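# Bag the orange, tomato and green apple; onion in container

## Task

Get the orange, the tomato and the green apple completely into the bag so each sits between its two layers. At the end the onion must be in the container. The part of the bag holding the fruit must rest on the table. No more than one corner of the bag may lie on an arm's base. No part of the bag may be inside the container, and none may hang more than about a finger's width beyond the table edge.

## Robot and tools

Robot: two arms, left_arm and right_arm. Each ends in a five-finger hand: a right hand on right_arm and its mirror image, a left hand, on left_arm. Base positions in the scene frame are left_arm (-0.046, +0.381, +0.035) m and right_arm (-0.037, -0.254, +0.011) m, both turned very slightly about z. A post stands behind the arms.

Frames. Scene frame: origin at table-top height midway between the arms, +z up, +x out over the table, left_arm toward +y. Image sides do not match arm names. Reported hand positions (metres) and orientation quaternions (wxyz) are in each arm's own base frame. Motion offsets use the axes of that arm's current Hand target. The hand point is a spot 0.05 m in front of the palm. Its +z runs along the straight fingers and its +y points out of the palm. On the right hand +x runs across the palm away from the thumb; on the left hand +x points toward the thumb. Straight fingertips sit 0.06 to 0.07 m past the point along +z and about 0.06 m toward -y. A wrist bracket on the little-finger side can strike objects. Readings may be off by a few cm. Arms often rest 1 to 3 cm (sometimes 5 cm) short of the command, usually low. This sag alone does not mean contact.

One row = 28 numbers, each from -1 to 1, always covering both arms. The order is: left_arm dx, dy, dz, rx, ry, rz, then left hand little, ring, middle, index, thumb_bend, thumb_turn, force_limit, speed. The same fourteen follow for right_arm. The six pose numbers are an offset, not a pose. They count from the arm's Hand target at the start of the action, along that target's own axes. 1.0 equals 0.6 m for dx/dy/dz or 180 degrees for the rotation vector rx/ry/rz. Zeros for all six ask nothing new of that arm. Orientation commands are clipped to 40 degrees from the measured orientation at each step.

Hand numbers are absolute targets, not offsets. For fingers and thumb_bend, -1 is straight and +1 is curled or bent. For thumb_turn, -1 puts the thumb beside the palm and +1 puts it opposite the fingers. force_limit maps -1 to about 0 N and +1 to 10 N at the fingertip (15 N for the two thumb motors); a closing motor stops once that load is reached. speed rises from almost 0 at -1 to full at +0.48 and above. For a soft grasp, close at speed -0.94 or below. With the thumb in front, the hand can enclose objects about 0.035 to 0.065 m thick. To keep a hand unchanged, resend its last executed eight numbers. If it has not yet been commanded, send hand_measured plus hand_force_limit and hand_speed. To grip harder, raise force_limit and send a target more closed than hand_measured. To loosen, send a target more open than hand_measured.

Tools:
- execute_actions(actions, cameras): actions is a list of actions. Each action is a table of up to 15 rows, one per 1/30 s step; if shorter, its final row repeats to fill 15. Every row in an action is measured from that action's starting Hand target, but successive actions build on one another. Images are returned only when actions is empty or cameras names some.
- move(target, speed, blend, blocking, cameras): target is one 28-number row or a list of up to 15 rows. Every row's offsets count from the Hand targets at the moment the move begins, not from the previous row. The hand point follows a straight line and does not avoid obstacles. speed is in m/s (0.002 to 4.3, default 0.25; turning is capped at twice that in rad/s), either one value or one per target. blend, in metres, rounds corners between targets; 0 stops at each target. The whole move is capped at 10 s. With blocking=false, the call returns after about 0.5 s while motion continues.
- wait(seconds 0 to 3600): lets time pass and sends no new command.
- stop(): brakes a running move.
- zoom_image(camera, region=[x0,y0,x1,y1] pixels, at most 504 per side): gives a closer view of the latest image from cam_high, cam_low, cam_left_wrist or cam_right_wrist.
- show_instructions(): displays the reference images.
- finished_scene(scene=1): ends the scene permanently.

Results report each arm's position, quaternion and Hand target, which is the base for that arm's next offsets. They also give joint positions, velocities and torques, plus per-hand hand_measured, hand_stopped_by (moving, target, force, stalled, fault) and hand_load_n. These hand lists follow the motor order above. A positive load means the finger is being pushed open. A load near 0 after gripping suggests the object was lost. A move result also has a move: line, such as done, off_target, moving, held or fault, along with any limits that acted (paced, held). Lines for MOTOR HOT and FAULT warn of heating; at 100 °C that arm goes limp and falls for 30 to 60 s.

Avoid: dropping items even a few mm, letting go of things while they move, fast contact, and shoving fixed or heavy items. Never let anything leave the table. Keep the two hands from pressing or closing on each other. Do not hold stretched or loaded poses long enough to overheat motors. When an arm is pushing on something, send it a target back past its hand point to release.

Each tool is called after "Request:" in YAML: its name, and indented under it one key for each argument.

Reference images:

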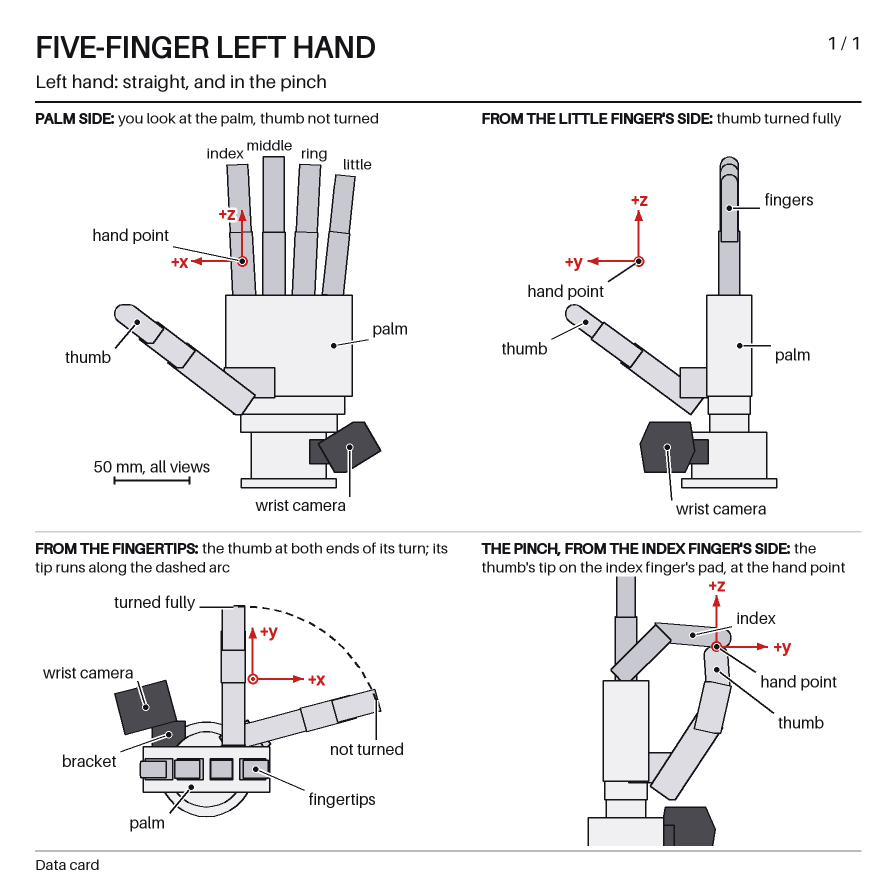

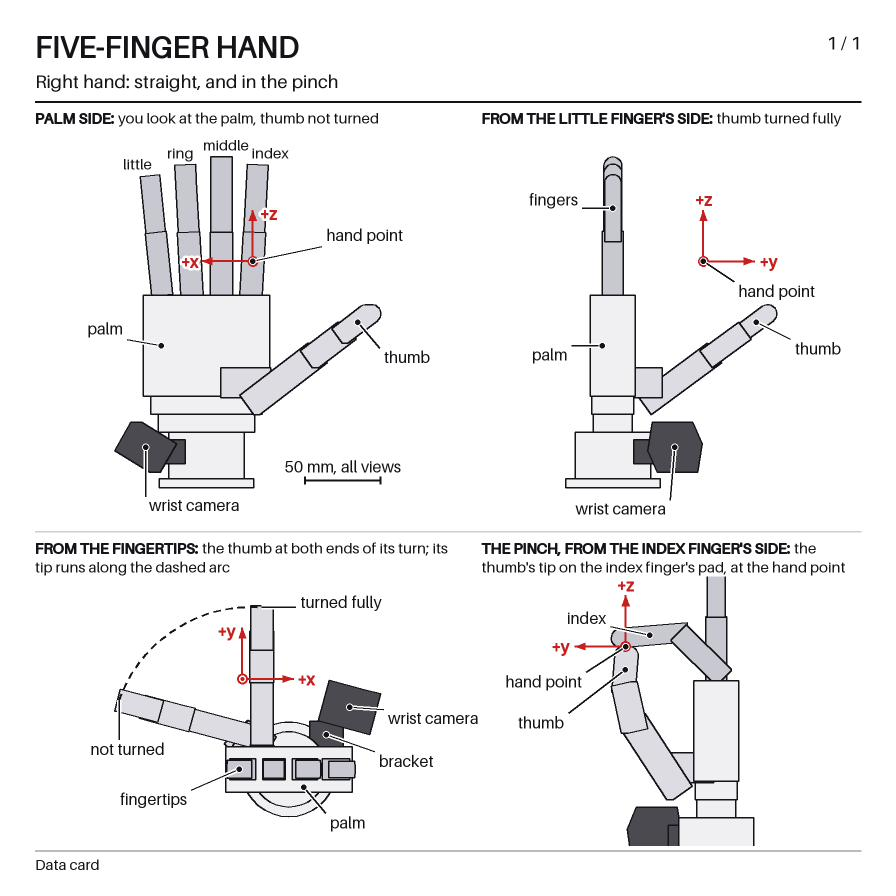

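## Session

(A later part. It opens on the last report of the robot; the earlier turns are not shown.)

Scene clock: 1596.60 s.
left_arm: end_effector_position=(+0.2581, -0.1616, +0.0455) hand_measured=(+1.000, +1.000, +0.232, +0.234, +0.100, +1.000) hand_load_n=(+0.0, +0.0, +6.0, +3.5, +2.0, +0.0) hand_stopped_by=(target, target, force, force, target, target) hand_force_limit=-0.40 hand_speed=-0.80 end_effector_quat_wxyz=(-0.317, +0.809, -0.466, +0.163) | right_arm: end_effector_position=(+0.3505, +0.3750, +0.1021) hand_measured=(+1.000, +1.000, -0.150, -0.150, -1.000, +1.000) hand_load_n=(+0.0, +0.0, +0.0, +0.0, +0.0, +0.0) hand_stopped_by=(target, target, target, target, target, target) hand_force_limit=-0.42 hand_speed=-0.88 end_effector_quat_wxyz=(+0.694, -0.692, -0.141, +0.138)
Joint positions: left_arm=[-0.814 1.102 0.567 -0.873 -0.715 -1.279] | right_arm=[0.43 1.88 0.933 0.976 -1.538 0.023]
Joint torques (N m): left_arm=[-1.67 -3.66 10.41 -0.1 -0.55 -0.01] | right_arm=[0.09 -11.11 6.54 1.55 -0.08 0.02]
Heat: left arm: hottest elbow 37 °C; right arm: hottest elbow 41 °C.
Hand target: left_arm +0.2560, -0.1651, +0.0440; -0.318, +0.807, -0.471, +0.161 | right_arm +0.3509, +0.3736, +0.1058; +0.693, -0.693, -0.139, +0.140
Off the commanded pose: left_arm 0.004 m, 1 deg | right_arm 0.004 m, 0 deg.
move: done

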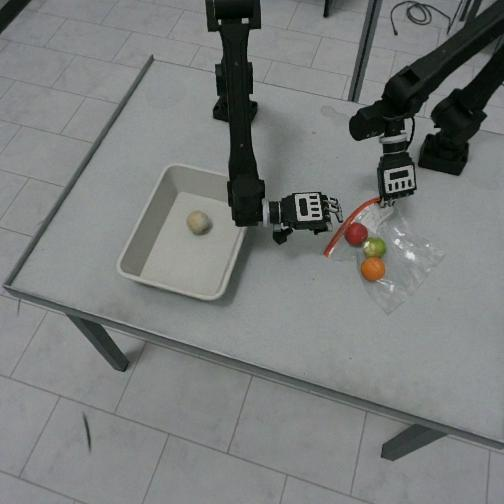

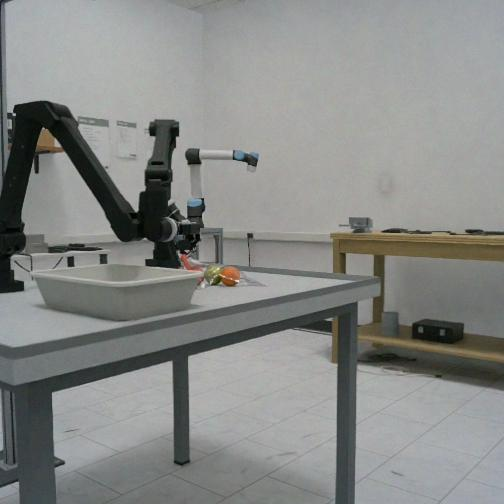

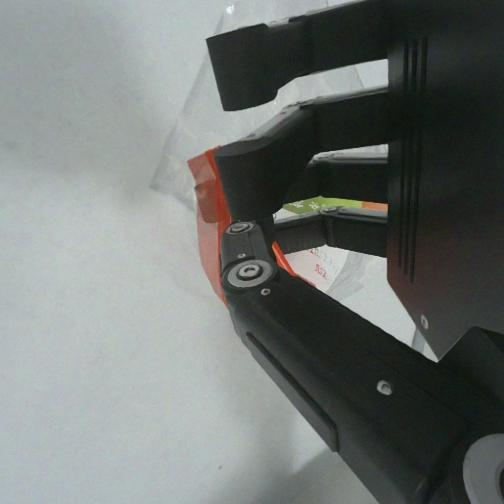

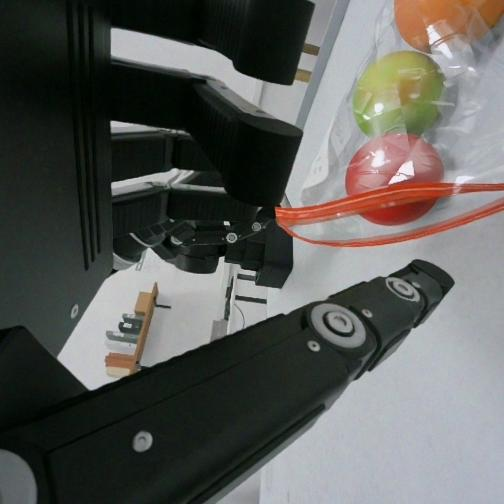

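Request:
move:
  target:
    - [0,0,0,0,0,0,1,1,0.25,0.25,0.1,1,-0.4,-0.8,0,-0.05,-0.03,0,0,0,1,1,-0.15,-0.15,-1,1,-0.42,-0.3]
    - [0,0,0,0,0,0,1,1,0.25,0.25,0.1,1,-0.4,-0.8,0.0137,-0.0303,-0.0433,-0.1563,0.2658,0.0712,1,1,1,-0.16,-1,-1,-0.42,-0.3]
  speed: 0.1
  cameras: ["all"]

Scene clock: 1608.57 s.
left_arm: end_effector_position=(+0.2581, -0.1616, +0.0455) hand_measured=(+1.000, +1.000, +0.232, +0.234, +0.100, +1.000) hand_load_n=(+0.0, +0.0, +5.5, +3.5, +2.0, +0.0) hand_stopped_by=(target, target, force, force, target, target) hand_force_limit=-0.40 hand_speed=-0.80 end_effector_quat_wxyz=(-0.317, +0.809, -0.466, +0.163) | right_arm: end_effector_position=(+0.3747, +0.3513, +0.1236) hand_measured=(+1.000, +1.000, +1.000, -0.160, -1.000, -1.000) hand_load_n=(+0.0, +0.0, +0.0, +0.0, +0.0, -0.5) hand_stopped_by=(target, target, target, target, target, target) hand_force_limit=-0.42 hand_speed=-0.30 end_effector_quat_wxyz=(-0.489, +0.842, -0.196, +0.118)
Joint positions: left_arm=[-0.814 1.102 0.567 -0.873 -0.715 -1.279] | right_arm=[0.563 1.376 0.819 -0.03 -0.464 -0.297]
Joint torques (N m): left_arm=[-1.73 -3.6 10.41 -0.12 -0.54 -0.02] | right_arm=[1.08 -7.41 9.01 1.99 -0.12 0.02]
Heat: left arm: hottest elbow 37 °C; right arm: hottest elbow 41 °C.
Hand target: left_arm +0.2560, -0.1651, +0.0440; -0.318, +0.807, -0.471, +0.161 | right_arm +0.3685, +0.3527, +0.1239; -0.487, +0.843, -0.197, +0.113
Off the commanded pose: left_arm 0.004 m, 1 deg | right_arm 0.006 m, 1 deg.
move: done

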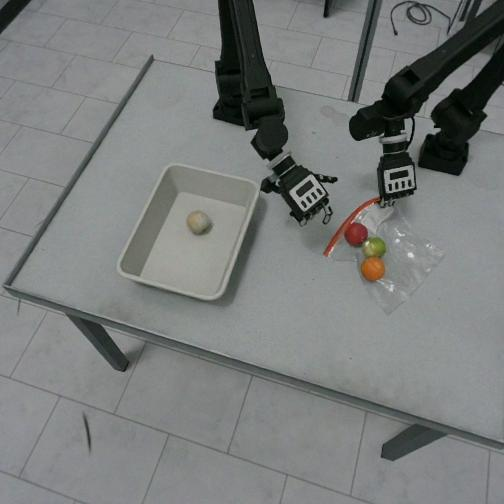

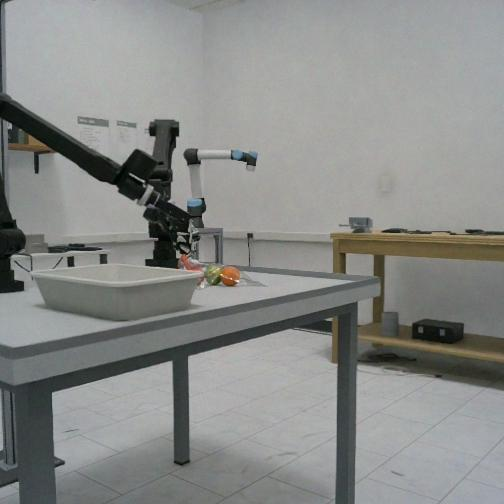

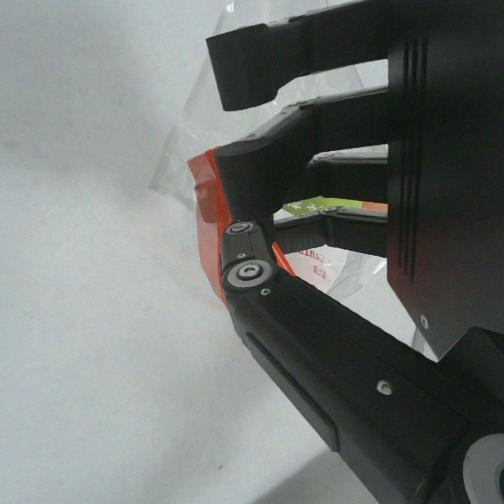

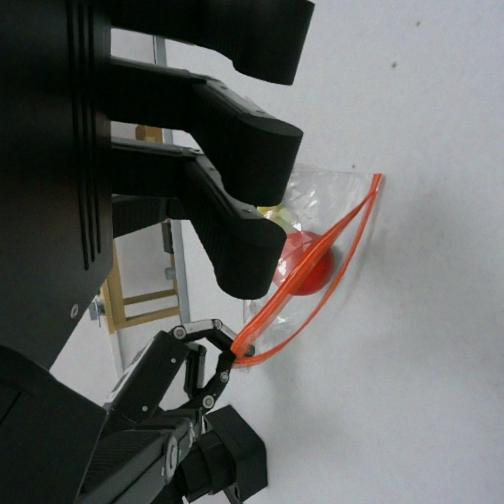

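Request:
move:
  target: [0,0,0,0,0,0,1,1,0.25,0.25,0.1,1,-0.4,-0.8,0.0055,0.0453,0.101,0,0,0,1,1,1,-0.16,-1,-1,-0.42,-0.3]
  speed: 0.08
  cameras: ["cam_high","cam_right_wrist"]

Request:
zoom_image:
  camera: "cam_high"
  region: [280, 170, 440, 330]

Scene clock: 1610.73 s.
left_arm: end_effector_position=(+0.2581, -0.1616, +0.0455) hand_measured=(+1.000, +1.000, +0.232, +0.234, +0.100, +1.000) hand_load_n=(+0.0, +0.0, +5.5, +3.5, +2.0, +0.0) hand_stopped_by=(target, target, force, force, target, target) hand_force_limit=-0.40 hand_speed=-0.80 end_effector_quat_wxyz=(-0.317, +0.809, -0.466, +0.163) | right_arm: end_effector_position=(+0.3828, +0.3762, +0.0651) hand_measured=(+1.000, +1.000, +1.000, -0.160, -1.000, -1.000) hand_load_n=(+0.0, +0.0, +0.0, -0.5, +0.0, -0.5) hand_stopped_by=(target, target, target, target, target, target) hand_force_limit=-0.42 hand_speed=-0.30 end_effector_quat_wxyz=(-0.479, +0.847, -0.201, +0.110)
Joint positions: left_arm=[-0.814 1.102 0.567 -0.873 -0.715 -1.279] | right_arm=[0.603 1.54 0.819 0.116 -0.432 -0.274]
Joint torques (N m): left_arm=[-1.61 -3.66 10.4 -0.12 -0.54 -0.01] | right_arm=[1.08 -7.3 10.33 3.18 -0.11 0.03]
Heat: left arm: hottest elbow 37 °C; right arm: hottest elbow 41 °C.
Hand target: left_arm +0.2560, -0.1651, +0.0440; -0.318, +0.807, -0.471, +0.161 | right_arm +0.3886, +0.3861, +0.0700; -0.487, +0.843, -0.197, +0.113
Off the commanded pose: left_arm 0.004 m, 1 deg | right_arm 0.013 m, 1 deg.
move: off_target (right_arm)

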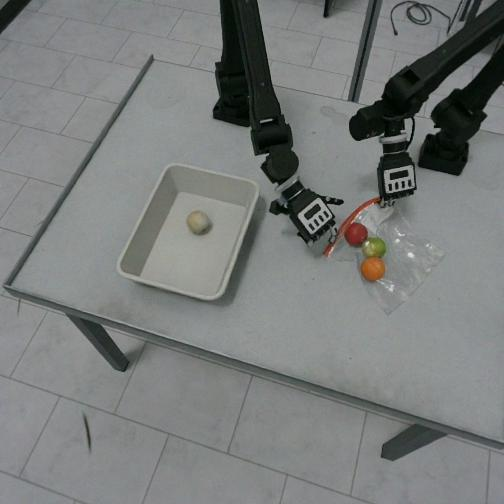

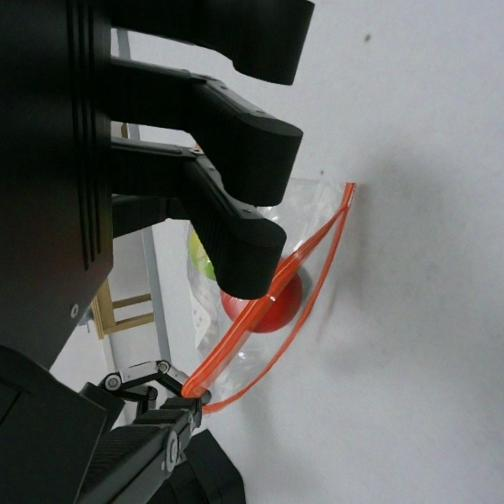

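Scaled by 3.150.

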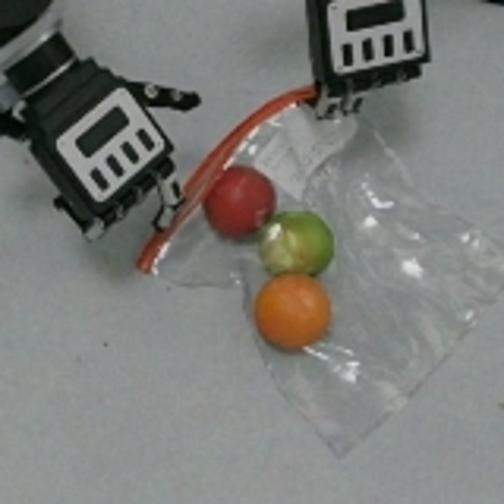

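Request:
move:
  target: [0,0,0,0,0,0,1,1,0.25,0.25,0.1,1,-0.4,-0.8,-0.0103,0.0917,0.0613,0,0,0,1,1,1,-0.16,-1,-1,-0.42,-0.3]
  speed: 0.06
  cameras: ["cam_high","cam_right_wrist"]

Request:
zoom_image:
  camera: "cam_high"
  region: [280, 170, 440, 330]

Scene clock: 1613.63 s.
left_arm: end_effector_position=(+0.2581, -0.1616, +0.0455) hand_measured=(+1.000, +1.000, +0.232, +0.234, +0.100, +1.000) hand_load_n=(+0.0, +0.0, +5.5, +3.5, +2.0, +0.0) hand_stopped_by=(target, target, force, force, target, target) hand_force_limit=-0.40 hand_speed=-0.80 end_effector_quat_wxyz=(-0.317, +0.809, -0.466, +0.163) | right_arm: end_effector_position=(+0.3895, +0.3896, +0.0119) hand_measured=(+1.000, +1.000, +1.000, -0.160, -1.000, -1.000) hand_load_n=(+0.0, +0.0, +0.0, +0.0, +0.0, -0.5) hand_stopped_by=(target, target, target, target, target, target) hand_force_limit=-0.42 hand_speed=-0.30 end_effector_quat_wxyz=(-0.488, +0.842, -0.196, +0.118)
Joint positions: left_arm=[-0.814 1.102 0.567 -0.873 -0.715 -1.279] | right_arm=[0.619 1.687 0.793 0.321 -0.417 -0.264]
Joint torques (N m): left_arm=[-1.73 -3.66 10.43 -0.1 -0.55 -0.02] | right_arm=[1.14 -7.94 7.02 3.22 -0.09 0.04]
Heat: left arm: hottest elbow 37 °C; right arm: hottest elbow 41 °C.
Hand target: left_arm +0.2560, -0.1651, +0.0440; -0.318, +0.807, -0.471, +0.161 | right_arm +0.3850, +0.3929, +0.0042; -0.487, +0.843, -0.197, +0.113
Off the commanded pose: left_arm 0.004 m, 1 deg | right_arm 0.010 m, 1 deg.
move: done

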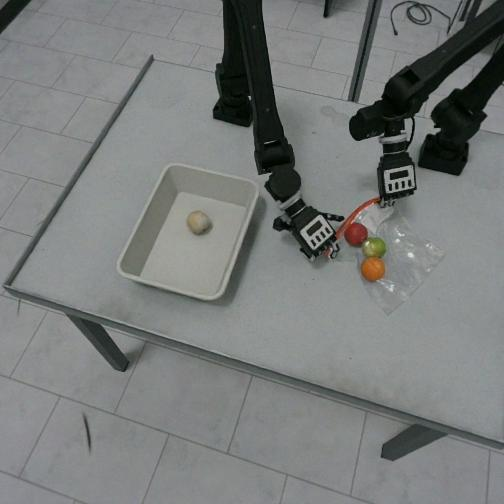

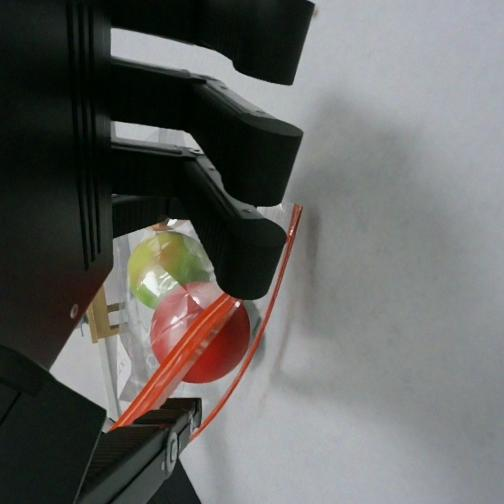

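Scaled by 3.150.

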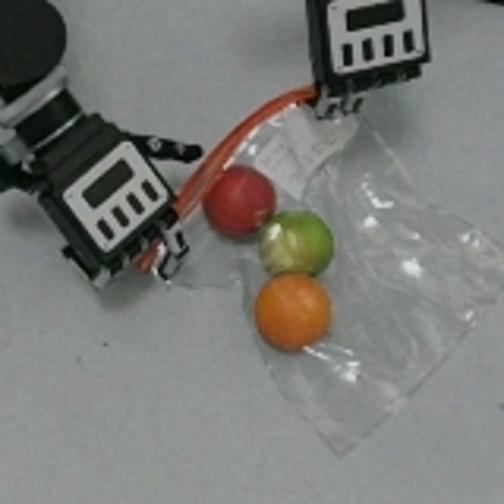

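Request:
move:
  target:
    - [0,0,0,0,0,0,1,1,0.25,0.25,0.1,1,-0.4,-0.8,-0.015,0.014,-0.0003,0,0,0,1,1,1,-0.16,-1,-1,-0.42,-0.3]
    - [0.0216,0.0262,-0.0244,0,0,0,1,1,0.25,0.25,0.1,1,-0.4,-0.8,-0.0147,0.0349,-0.0365,0,0,0,1,1,1,-0.16,-1,-1,-0.42,-0.3]
  speed: 0.05
  cameras: ["all"]

Request:
zoom_image:
  camera: "cam_high"
  region: [280, 170, 440, 330]

Scene clock: 1616.53 s.
left_arm: end_effector_position=(+0.2361, -0.1719, +0.0333) hand_measured=(+1.000, +1.000, +0.232, +0.234, +0.100, +1.000) hand_load_n=(+0.0, +0.0, +5.5, +3.5, +2.0, +0.0) hand_stopped_by=(target, target, force, force, target, target) hand_force_limit=-0.40 hand_speed=-0.80 end_effector_quat_wxyz=(-0.322, +0.807, -0.473, +0.149) | right_arm: end_effector_position=(+0.3629, +0.3765, -0.0002) hand_measured=(+1.000, +1.000, +1.000, -0.160, -1.000, -1.000) hand_load_n=(+0.0, +0.0, +0.0, +0.5, +0.0, -0.5) hand_stopped_by=(target, target, target, target, target, target) hand_force_limit=-0.42 hand_speed=-0.30 end_effector_quat_wxyz=(-0.489, +0.843, -0.196, +0.109)
Joint positions: left_arm=[-0.905 1.147 0.567 -0.939 -0.723 -1.397] | right_arm=[0.625 1.666 0.71 0.376 -0.427 -0.256]
Joint torques (N m): left_arm=[-1.67 -3.84 13 -0.38 -0.61 -0.02] | right_arm=[-0.5 -8.41 5.97 2.85 -0.19 -0.11]
Heat: left arm: hottest elbow 37 °C; right arm: hottest elbow 41 °C.
Hand target: left_arm +0.2440, -0.1871, +0.0439; -0.318, +0.807, -0.470, +0.161 | right_arm +0.3640, +0.3704, -0.0032; -0.487, +0.843, -0.197, +0.113
Off the commanded pose: left_arm 0.020 m, 1 deg | right_arm 0.007 m, 1 deg.
move: off_target (left_arm)

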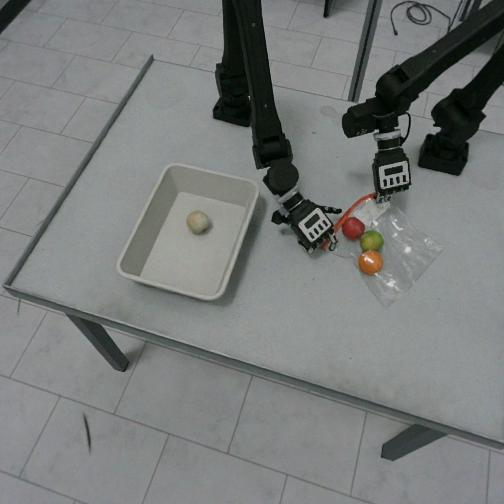

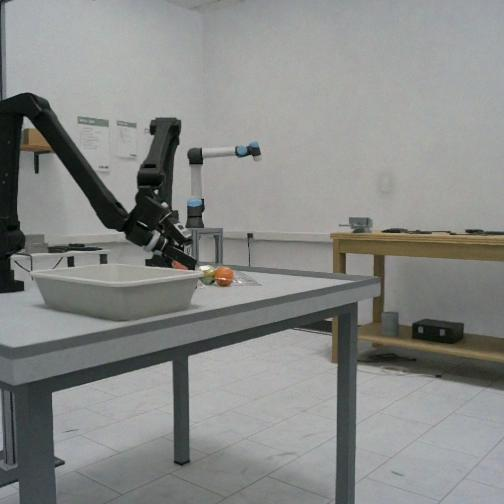

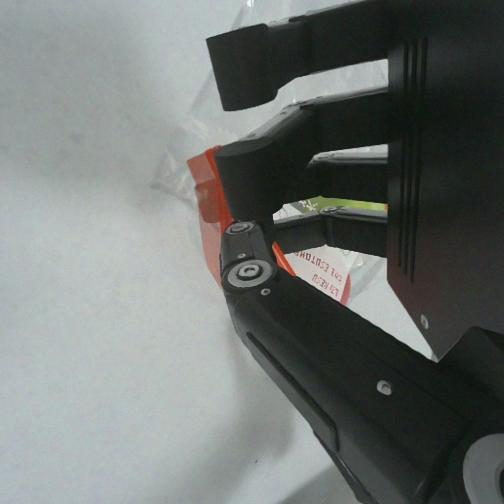

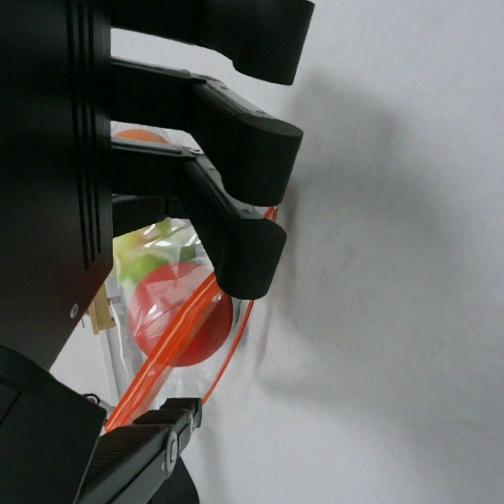

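Scaled by 3.150.

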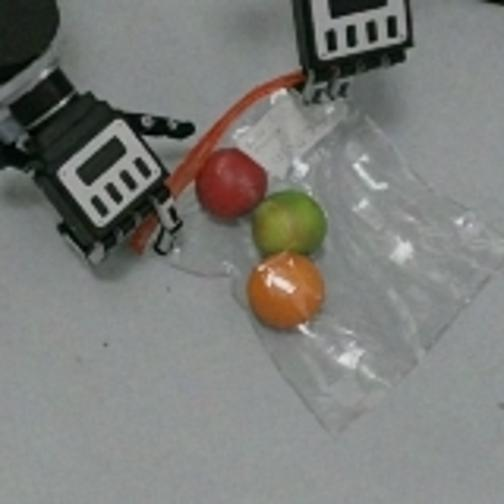

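Request:
move:
  target: [0,0,0,0,0,0,1,1,0.25,0.25,0.1,1,-0.4,-0.8,0,-0.101,-0.0583,0,0,0,1,1,1,-0.16,-1,-1,-0.42,-0.3]
  speed: 0.08

Request:
move:
  target: [0,0,0,0,0,0,1,1,0.25,0.25,0.1,1,-0.4,-0.8,0,0,0,0,0,0,1,1,-0.16,-0.16,-0.15,1,-0.42,-0.3]
  cameras: ["all"]

Request:
zoom_image:
  camera: "cam_high"
  region: [280, 170, 440, 330]

Request:
zoom_image:
  camera: "cam_right_wrist"
  region: [200, 130, 504, 434]

Scene clock: 1621.83 s.
left_arm: end_effector_position=(+0.2362, -0.1719, +0.0334) hand_measured=(+1.000, +1.000, +0.232, +0.234, +0.100, +1.000) hand_load_n=(+0.0, +0.0, +5.5, +3.5, +2.0, +0.0) hand_stopped_by=(target, target, force, force, target, target) hand_force_limit=-0.40 hand_speed=-0.80 end_effector_quat_wxyz=(-0.322, +0.807, -0.472, +0.149) | right_arm: end_effector_position=(+0.3500, +0.3670, +0.0541) hand_measured=(+1.000, +1.000, +1.000, -0.160, -1.000, -1.000) hand_load_n=(+0.0, +0.0, +0.0, +0.0, +0.0, +0.0) hand_stopped_by=(target, target, target, target, target, target) hand_force_limit=-0.42 hand_speed=-0.30 end_effector_quat_wxyz=(-0.481, +0.848, -0.200, +0.102)
Joint positions: left_arm=[-0.905 1.147 0.567 -0.939 -0.723 -1.398] | right_arm=[0.624 1.493 0.723 0.165 -0.427 -0.256]
Joint torques (N m): left_arm=[-1.67 -3.84 13.01 -0.38 -0.62 -0.03] | right_arm=[-0.56 -7.53 11.07 1.99 -0.2 -0.11]
Heat: left arm: hottest elbow 37 °C; right arm: hottest elbow 41 °C.
Hand target: left_arm +0.2440, -0.1870, +0.0440; -0.318, +0.807, -0.470, +0.161 | right_arm +0.3642, +0.3703, +0.0671; -0.487, +0.843, -0.197, +0.113
Off the commanded pose: left_arm 0.020 m, 1 deg | right_arm 0.019 m, 2 deg.
move: off_target (right_arm)

Scene clock: 1623.60 s.
left_arm: end_effector_position=(+0.2362, -0.1719, +0.0334) hand_measured=(+1.000, +1.000, +0.232, +0.234, +0.100, +1.000) hand_load_n=(+0.0, +0.0, +5.5, +3.5, +2.0, +0.0) hand_stopped_by=(target, target, force, force, target, target) hand_force_limit=-0.40 hand_speed=-0.80 end_effector_quat_wxyz=(-0.322, +0.807, -0.472, +0.149) | right_arm: end_effector_position=(+0.3500, +0.3669, +0.0541) hand_measured=(+1.000, +1.000, -0.160, -0.160, -0.150, +1.000) hand_load_n=(+0.0, +0.0, +0.0, +0.0, +0.0, +0.0) hand_stopped_by=(target, target, target, target, target, target) hand_force_limit=-0.42 hand_speed=-0.30 end_effector_quat_wxyz=(-0.481, +0.848, -0.199, +0.103)
Joint positions: left_arm=[-0.905 1.147 0.567 -0.939 -0.723 -1.398] | right_arm=[0.624 1.493 0.723 0.165 -0.427 -0.258]
Joint torques (N m): left_arm=[-1.61 -3.9 12.98 -0.38 -0.61 -0.02] | right_arm=[-0.5 -7.47 11.08 2.02 -0.2 -0.11]
Heat: left arm: hottest elbow 37 °C; right arm: hottest elbow 41 °C.
Hand target: left_arm +0.2440, -0.1870, +0.0440; -0.318, +0.807, -0.470, +0.161 | right_arm +0.3642, +0.3704, +0.0671; -0.487, +0.843, -0.197, +0.113
Off the commanded pose: left_arm 0.020 m, 1 deg | right_arm 0.020 m, 2 deg.
move: done

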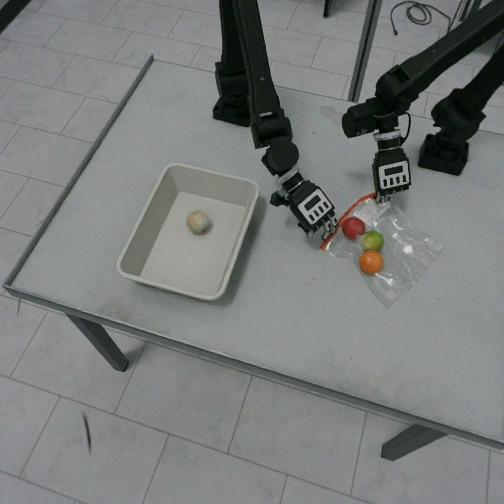

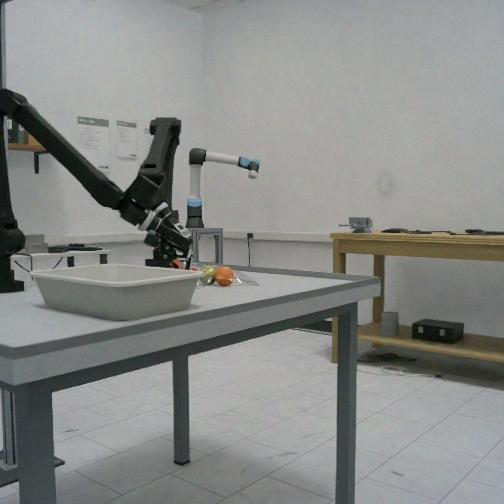

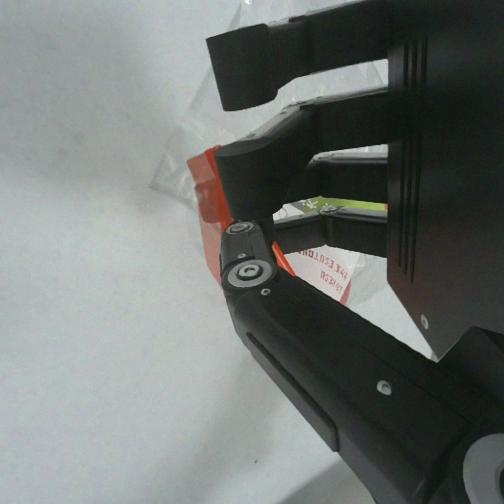

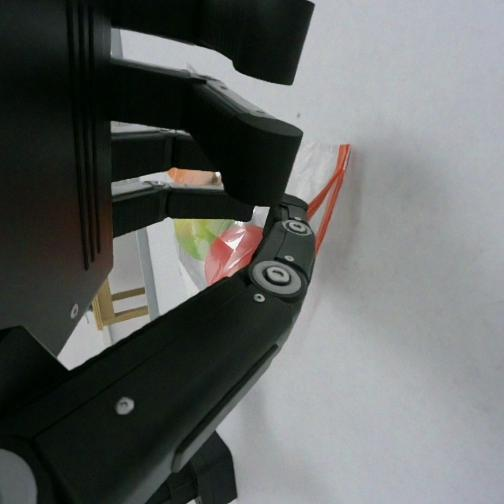

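Scaled by 3.150.

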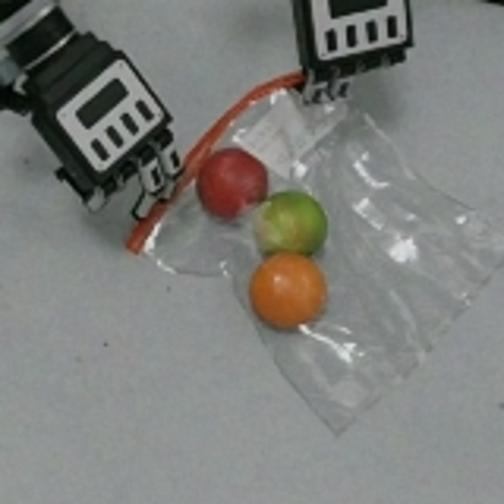

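Scaled by 1.658.

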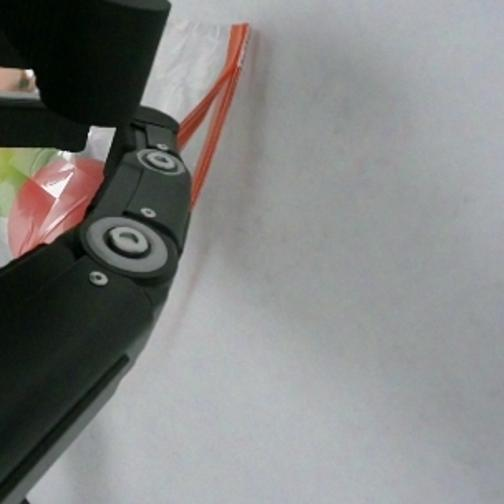

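Request:
move:
  target: [0,0,0,0,0,0,1,1,0.25,0.25,0.1,1,-0.4,-0.8,-0.0248,0.0697,0.0565,0,0,0,1,1,-0.16,-0.16,-0.15,1,-0.42,-0.3]
  speed: 0.06
  cameras: ["all"]

Request:
zoom_image:
  camera: "cam_high"
  region: [290, 190, 390, 290]

Request:
zoom_image:
  camera: "cam_right_wrist"
  region: [200, 130, 504, 434]

Scene clock: 1626.83 s.
left_arm: end_effector_position=(+0.2362, -0.1719, +0.0334) hand_measured=(+1.000, +1.000, +0.232, +0.234, +0.100, +1.000) hand_load_n=(+0.0, +0.0, +6.0, +4.0, +2.0, +0.0) hand_stopped_by=(target, target, force, force, target, target) hand_force_limit=-0.40 hand_speed=-0.80 end_effector_quat_wxyz=(-0.322, +0.807, -0.472, +0.149) | right_arm: end_effector_position=(+0.3584, +0.3815, +0.0204) hand_measured=(+1.000, +1.000, -0.160, -0.160, -0.150, +1.000) hand_load_n=(+0.0, +0.0, +0.0, +0.5, +0.0, +0.0) hand_stopped_by=(target, target, target, target, target, target) hand_force_limit=-0.42 hand_speed=-0.30 end_effector_quat_wxyz=(-0.488, +0.843, -0.196, +0.117)
Joint positions: left_arm=[-0.905 1.147 0.567 -0.939 -0.723 -1.398] | right_arm=[0.648 1.606 0.714 0.324 -0.394 -0.248]
Joint torques (N m): left_arm=[-1.67 -3.84 13 -0.38 -0.61 -0.02] | right_arm=[1.08 -7 7.05 3.25 -0.08 0.02]
Heat: left arm: hottest elbow 38 °C; right arm: hottest elbow 41 °C.
Hand target: left_arm +0.2440, -0.1870, +0.0440; -0.318, +0.807, -0.470, +0.161 | right_arm +0.3545, +0.3844, +0.0138; -0.487, +0.843, -0.197, +0.113
Off the commanded pose: left_arm 0.020 m, 1 deg | right_arm 0.008 m, 0 deg.
move: done

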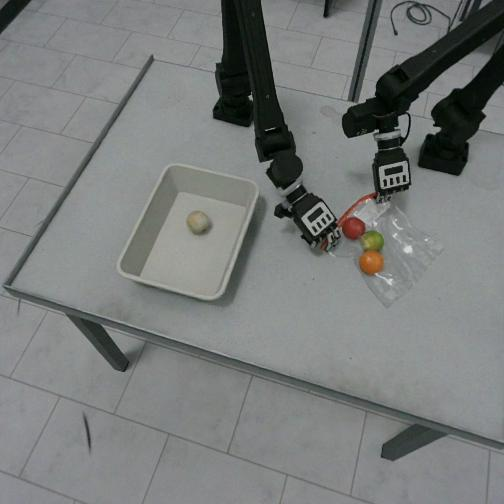

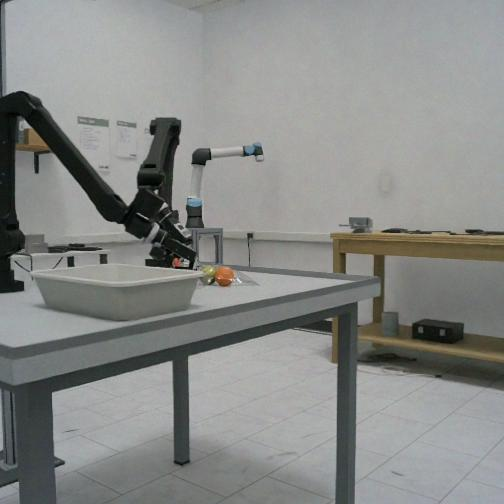

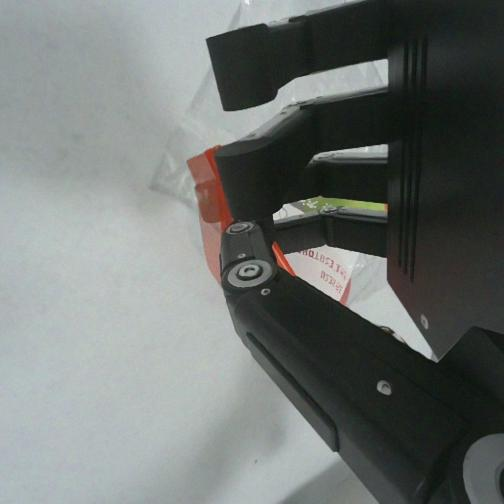

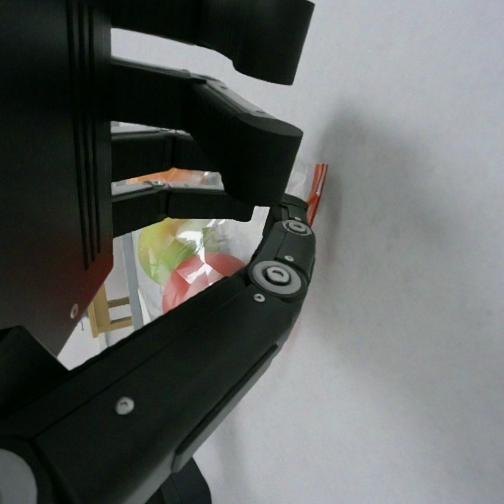

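Scaled by 5.040.

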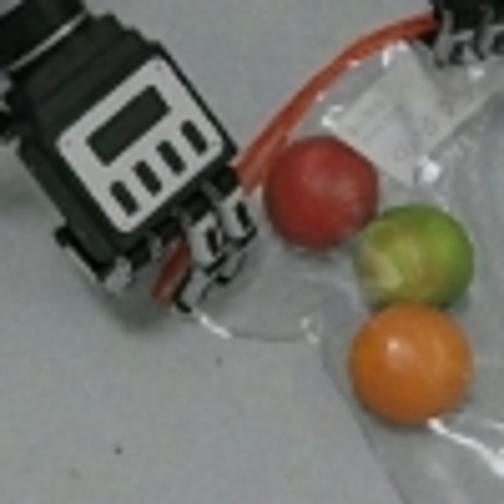

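Scaled by 1.658.

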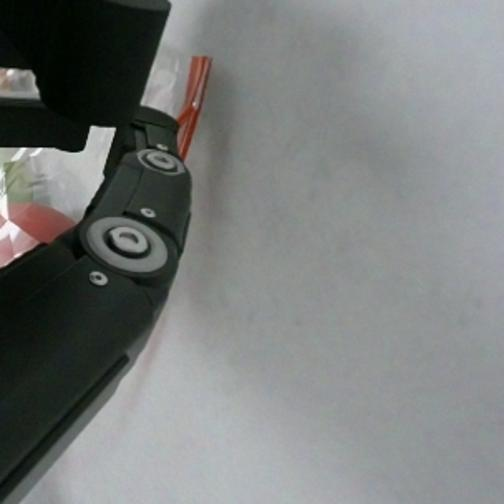

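Request:
move:
  target: [0,0,0,0,0,0,1,1,0.25,0.25,0.1,1,-0.4,-0.8,0,0.0179,0.0103,0,0,0,1,1,-0.16,-0.16,-0.15,1,-0.42,-0.3]
  speed: 0.05

Request:
move:
  target: [0,0,0,0,0,0,1,1,0.25,0.25,0.1,1,-0.4,-0.8,0,0,0,0,0,0,1,1,-0.16,-0.16,0.1,1,-0.4,-0.7]
  cameras: ["cam_high","cam_right_wrist"]

Request:
zoom_image:
  camera: "cam_high"
  region: [290, 190, 390, 290]

Scene clock: 1630.20 s.
left_arm: end_effector_position=(+0.2362, -0.1719, +0.0334) hand_measured=(+1.000, +1.000, +0.232, +0.234, +0.100, +1.000) hand_load_n=(+0.0, +0.0, +5.5, +4.0, +2.0, +0.0) hand_stopped_by=(target, target, force, force, target, target) hand_force_limit=-0.40 hand_speed=-0.80 end_effector_quat_wxyz=(-0.322, +0.807, -0.472, +0.149) | right_arm: end_effector_position=(+0.3586, +0.3817, +0.0083) hand_measured=(+1.000, +1.000, -0.160, -0.160, -0.150, +1.000) hand_load_n=(+0.0, +0.0, +0.0, +0.0, +0.0, +0.0) hand_stopped_by=(target, target, target, target, target, target) hand_force_limit=-0.42 hand_speed=-0.30 end_effector_quat_wxyz=(-0.488, +0.842, -0.196, +0.118)
Joint positions: left_arm=[-0.905 1.147 0.567 -0.939 -0.723 -1.398] | right_arm=[0.648 1.639 0.706 0.365 -0.394 -0.247]
Joint torques (N m): left_arm=[-1.61 -3.9 13.01 -0.36 -0.61 -0.02] | right_arm=[1.08 -7.12 6.76 3.25 -0.08 0.02]
Heat: left arm: hottest elbow 38 °C; right arm: hottest elbow 41 °C.
Hand target: left_arm +0.2440, -0.1870, +0.0440; -0.318, +0.807, -0.470, +0.161 | right_arm +0.3545, +0.3844, +0.0013; -0.487, +0.843, -0.197, +0.113
Off the commanded pose: left_arm 0.020 m, 1 deg | right_arm 0.008 m, 1 deg.
move: done

Scene clock: 1631.07 s.
left_arm: end_effector_position=(+0.2362, -0.1719, +0.0334) hand_measured=(+1.000, +1.000, +0.232, +0.234, +0.100, +1.000) hand_load_n=(+0.0, +0.0, +5.5, +3.5, +2.0, -0.5) hand_stopped_by=(target, target, force, force, target, target) hand_force_limit=-0.40 hand_speed=-0.80 end_effector_quat_wxyz=(-0.322, +0.807, -0.472, +0.149) | right_arm: end_effector_position=(+0.3586, +0.3817, +0.0083) hand_measured=(+1.000, +1.000, -0.160, -0.160, +0.100, +1.000) hand_load_n=(+0.0, +0.5, +0.0, +0.0, +0.0, +0.0) hand_stopped_by=(target, target, target, target, target, target) hand_force_limit=-0.40 hand_speed=-0.70 end_effector_quat_wxyz=(-0.488, +0.842, -0.196, +0.118)
Joint positions: left_arm=[-0.905 1.147 0.567 -0.939 -0.723 -1.398] | right_arm=[0.648 1.639 0.706 0.365 -0.394 -0.247]
Joint torques (N m): left_arm=[-1.67 -3.9 12.98 -0.38 -0.61 -0.02] | right_arm=[1.08 -7.06 6.76 3.25 -0.08 0.02]
Heat: left arm: hottest elbow 38 °C; right arm: hottest elbow 41 °C.
Hand target: left_arm +0.2440, -0.1870, +0.0440; -0.318, +0.807, -0.470, +0.161 | right_arm +0.3544, +0.3844, +0.0013; -0.487, +0.843, -0.197, +0.113
Off the commanded pose: left_arm 0.020 m, 1 deg | right_arm 0.009 m, 1 deg.
move: done

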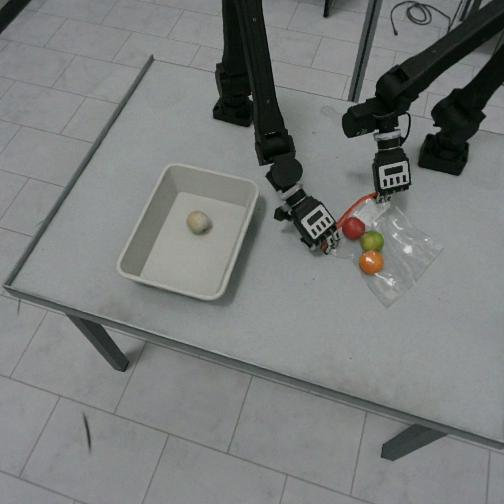

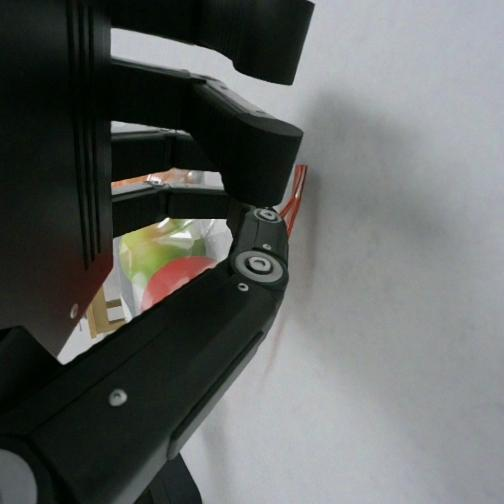

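Scaled by 5.040.

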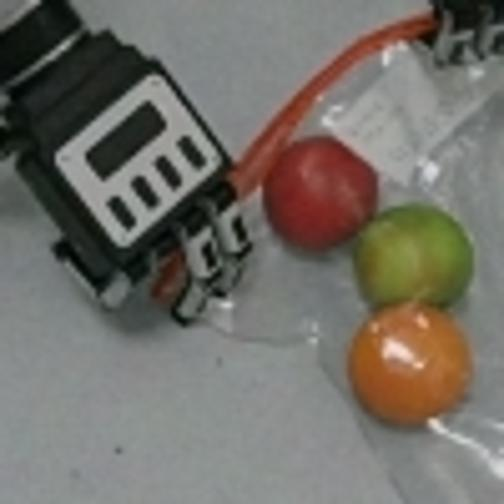

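Request:
move:
  target: [0,0,0,0,0,0,1,1,0.25,0.25,0.1,1,-0.4,-0.8,0,0.0087,0.005,0,0,0,1,1,0.25,0.25,0.1,1,-0.4,-0.75]
  speed: 0.03
  cameras: ["cam_high","cam_right_wrist"]

Request:
zoom_image:
  camera: "cam_high"
  region: [290, 190, 390, 290]

Request:
zoom_image:
  camera: "cam_right_wrist"
  region: [150, 130, 404, 384]

Scene clock: 1632.87 s.
left_arm: end_effector_position=(+0.2362, -0.1719, +0.0334) hand_measured=(+1.000, +1.000, +0.232, +0.234, +0.100, +1.000) hand_load_n=(+0.0, +0.0, +5.5, +3.5, +1.5, +0.0) hand_stopped_by=(target, target, force, force, target, target) hand_force_limit=-0.40 hand_speed=-0.80 end_effector_quat_wxyz=(-0.322, +0.807, -0.472, +0.149) | right_arm: end_effector_position=(+0.3602, +0.3829, +0.0049) hand_measured=(+1.000, +1.000, +0.228, +0.230, +0.100, +1.000) hand_load_n=(+0.0, +0.0, +9.0, +4.5, +2.0, +0.0) hand_stopped_by=(target, target, force, force, target, target) hand_force_limit=-0.40 hand_speed=-0.75 end_effector_quat_wxyz=(-0.490, +0.841, -0.196, +0.119)
Joint positions: left_arm=[-0.905 1.147 0.567 -0.939 -0.723 -1.398] | right_arm=[0.648 1.652 0.706 0.384 -0.394 -0.247]
Joint torques (N m): left_arm=[-1.61 -3.84 13 -0.38 -0.61 -0.02] | right_arm=[1.08 -6.95 6.37 3.23 -0.08 0.02]
Heat: left arm: hottest elbow 38 °C; right arm: hottest elbow 41 °C.
Hand target: left_arm +0.2440, -0.1870, +0.0440; -0.318, +0.807, -0.470, +0.161 | right_arm +0.3544, +0.3844, -0.0046; -0.487, +0.843, -0.197, +0.113
Off the commanded pose: left_arm 0.020 m, 1 deg | right_arm 0.011 m, 1 deg.
move: off_target (right_arm)

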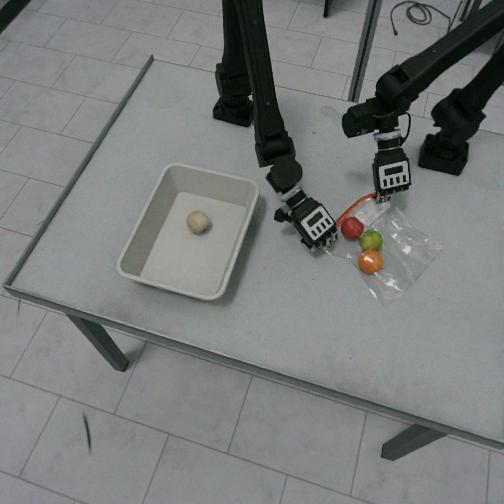

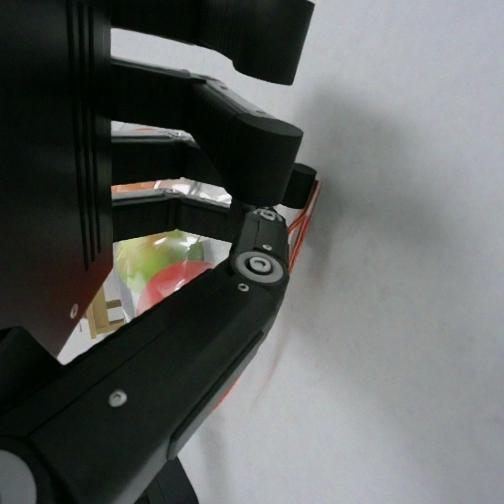

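Scaled by 5.040.

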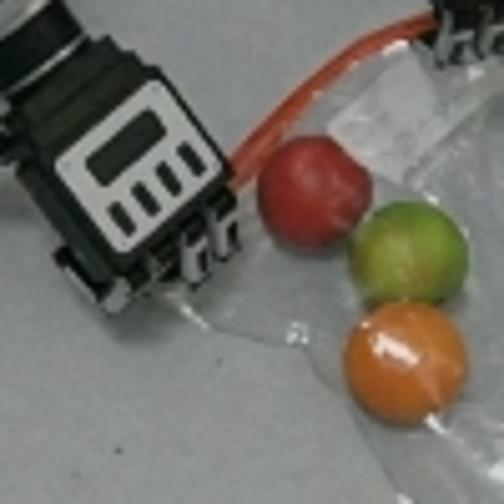

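Scaled by 1.984.

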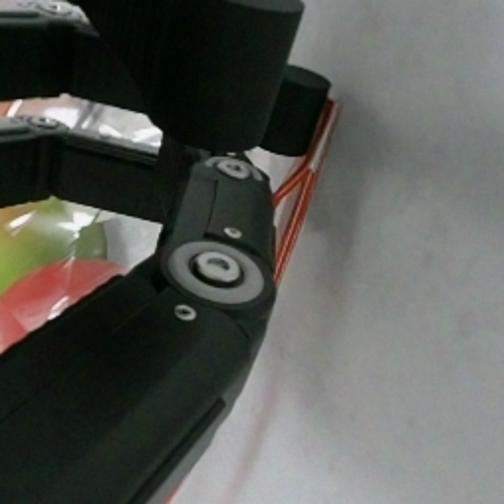

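Request:
move:
  target: [0,0,0,0,0,0,1,1,0.25,0.25,0.1,1,-0.4,-0.8,0,-0.0577,-0.0333,0,0,0,1,1,0.25,0.25,0.1,1,-0.4,-0.75]
  speed: 0.05
  cameras: ["cam_high","cam_low","cam_right_wrist"]

Request:
zoom_image:
  camera: "cam_high"
  region: [290, 190, 390, 290]

Request:
zoom_image:
  camera: "cam_right_wrist"
  region: [150, 130, 404, 384]

Scene clock: 1636.03 s.
left_arm: end_effector_position=(+0.2362, -0.1719, +0.0334) hand_measured=(+1.000, +1.000, +0.232, +0.234, +0.100, +1.000) hand_load_n=(+0.0, +0.0, +5.5, +3.5, +2.0, +0.0) hand_stopped_by=(target, target, force, force, target, target) hand_force_limit=-0.40 hand_speed=-0.80 end_effector_quat_wxyz=(-0.322, +0.807, -0.472, +0.149) | right_arm: end_effector_position=(+0.3519, +0.3766, +0.0264) hand_measured=(+1.000, +1.000, +0.228, +0.230, +0.100, +1.000) hand_load_n=(+0.0, +0.0, +9.0, +4.0, +1.5, +0.0) hand_stopped_by=(target, target, force, force, target, target) hand_force_limit=-0.40 hand_speed=-0.75 end_effector_quat_wxyz=(-0.482, +0.846, -0.199, +0.113)
Joint positions: left_arm=[-0.905 1.147 0.567 -0.939 -0.723 -1.398] | right_arm=[0.648 1.572 0.706 0.281 -0.394 -0.247]
Joint torques (N m): left_arm=[-1.67 -3.9 12.98 -0.38 -0.61 -0.02] | right_arm=[1.08 -8.18 9.31 2.04 -0.09 0.02]
Heat: left arm: hottest elbow 38 °C; right arm: hottest elbow 41 °C.
Hand target: left_arm +0.2440, -0.1870, +0.0440; -0.318, +0.807, -0.470, +0.161 | right_arm +0.3545, +0.3844, +0.0353; -0.487, +0.843, -0.197, +0.113
Off the commanded pose: left_arm 0.020 m, 1 deg | right_arm 0.012 m, 1 deg.
move: off_target (right_arm)

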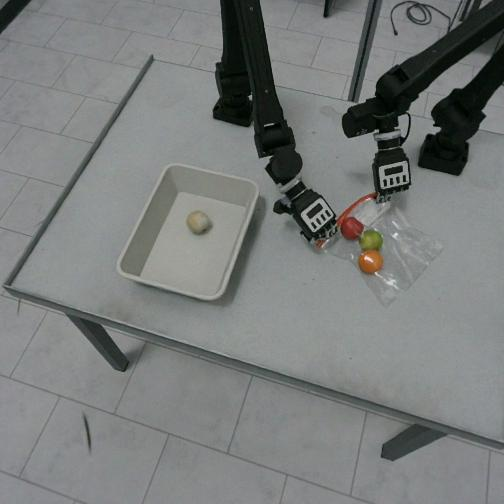

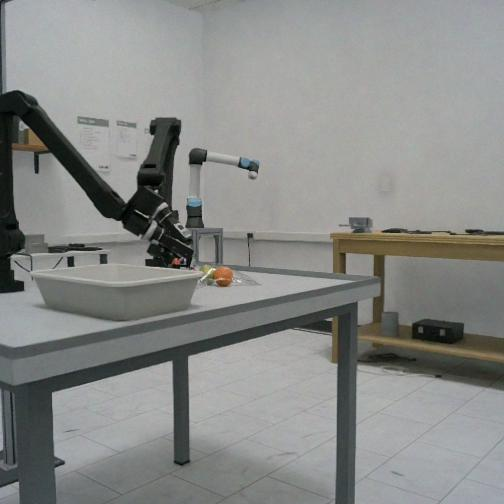

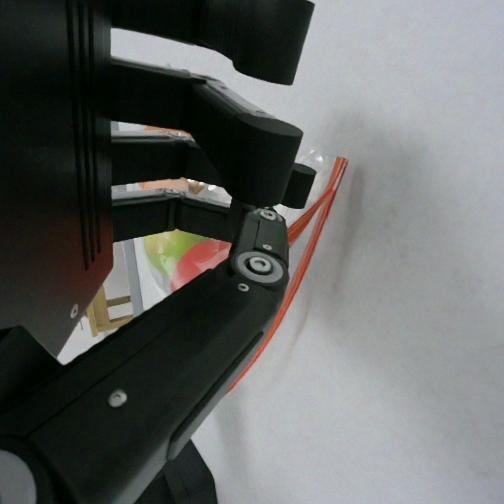

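Scaled by 5.040.

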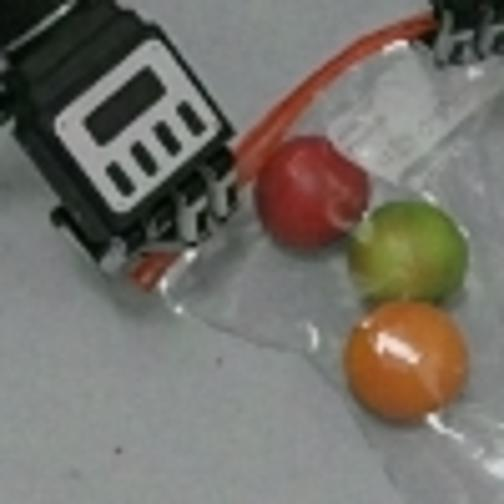

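Scaled by 1.984.

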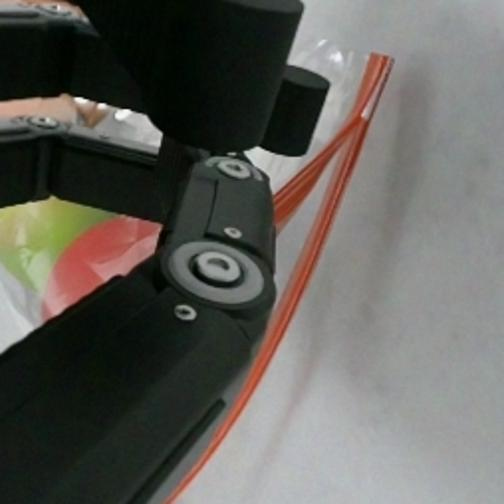

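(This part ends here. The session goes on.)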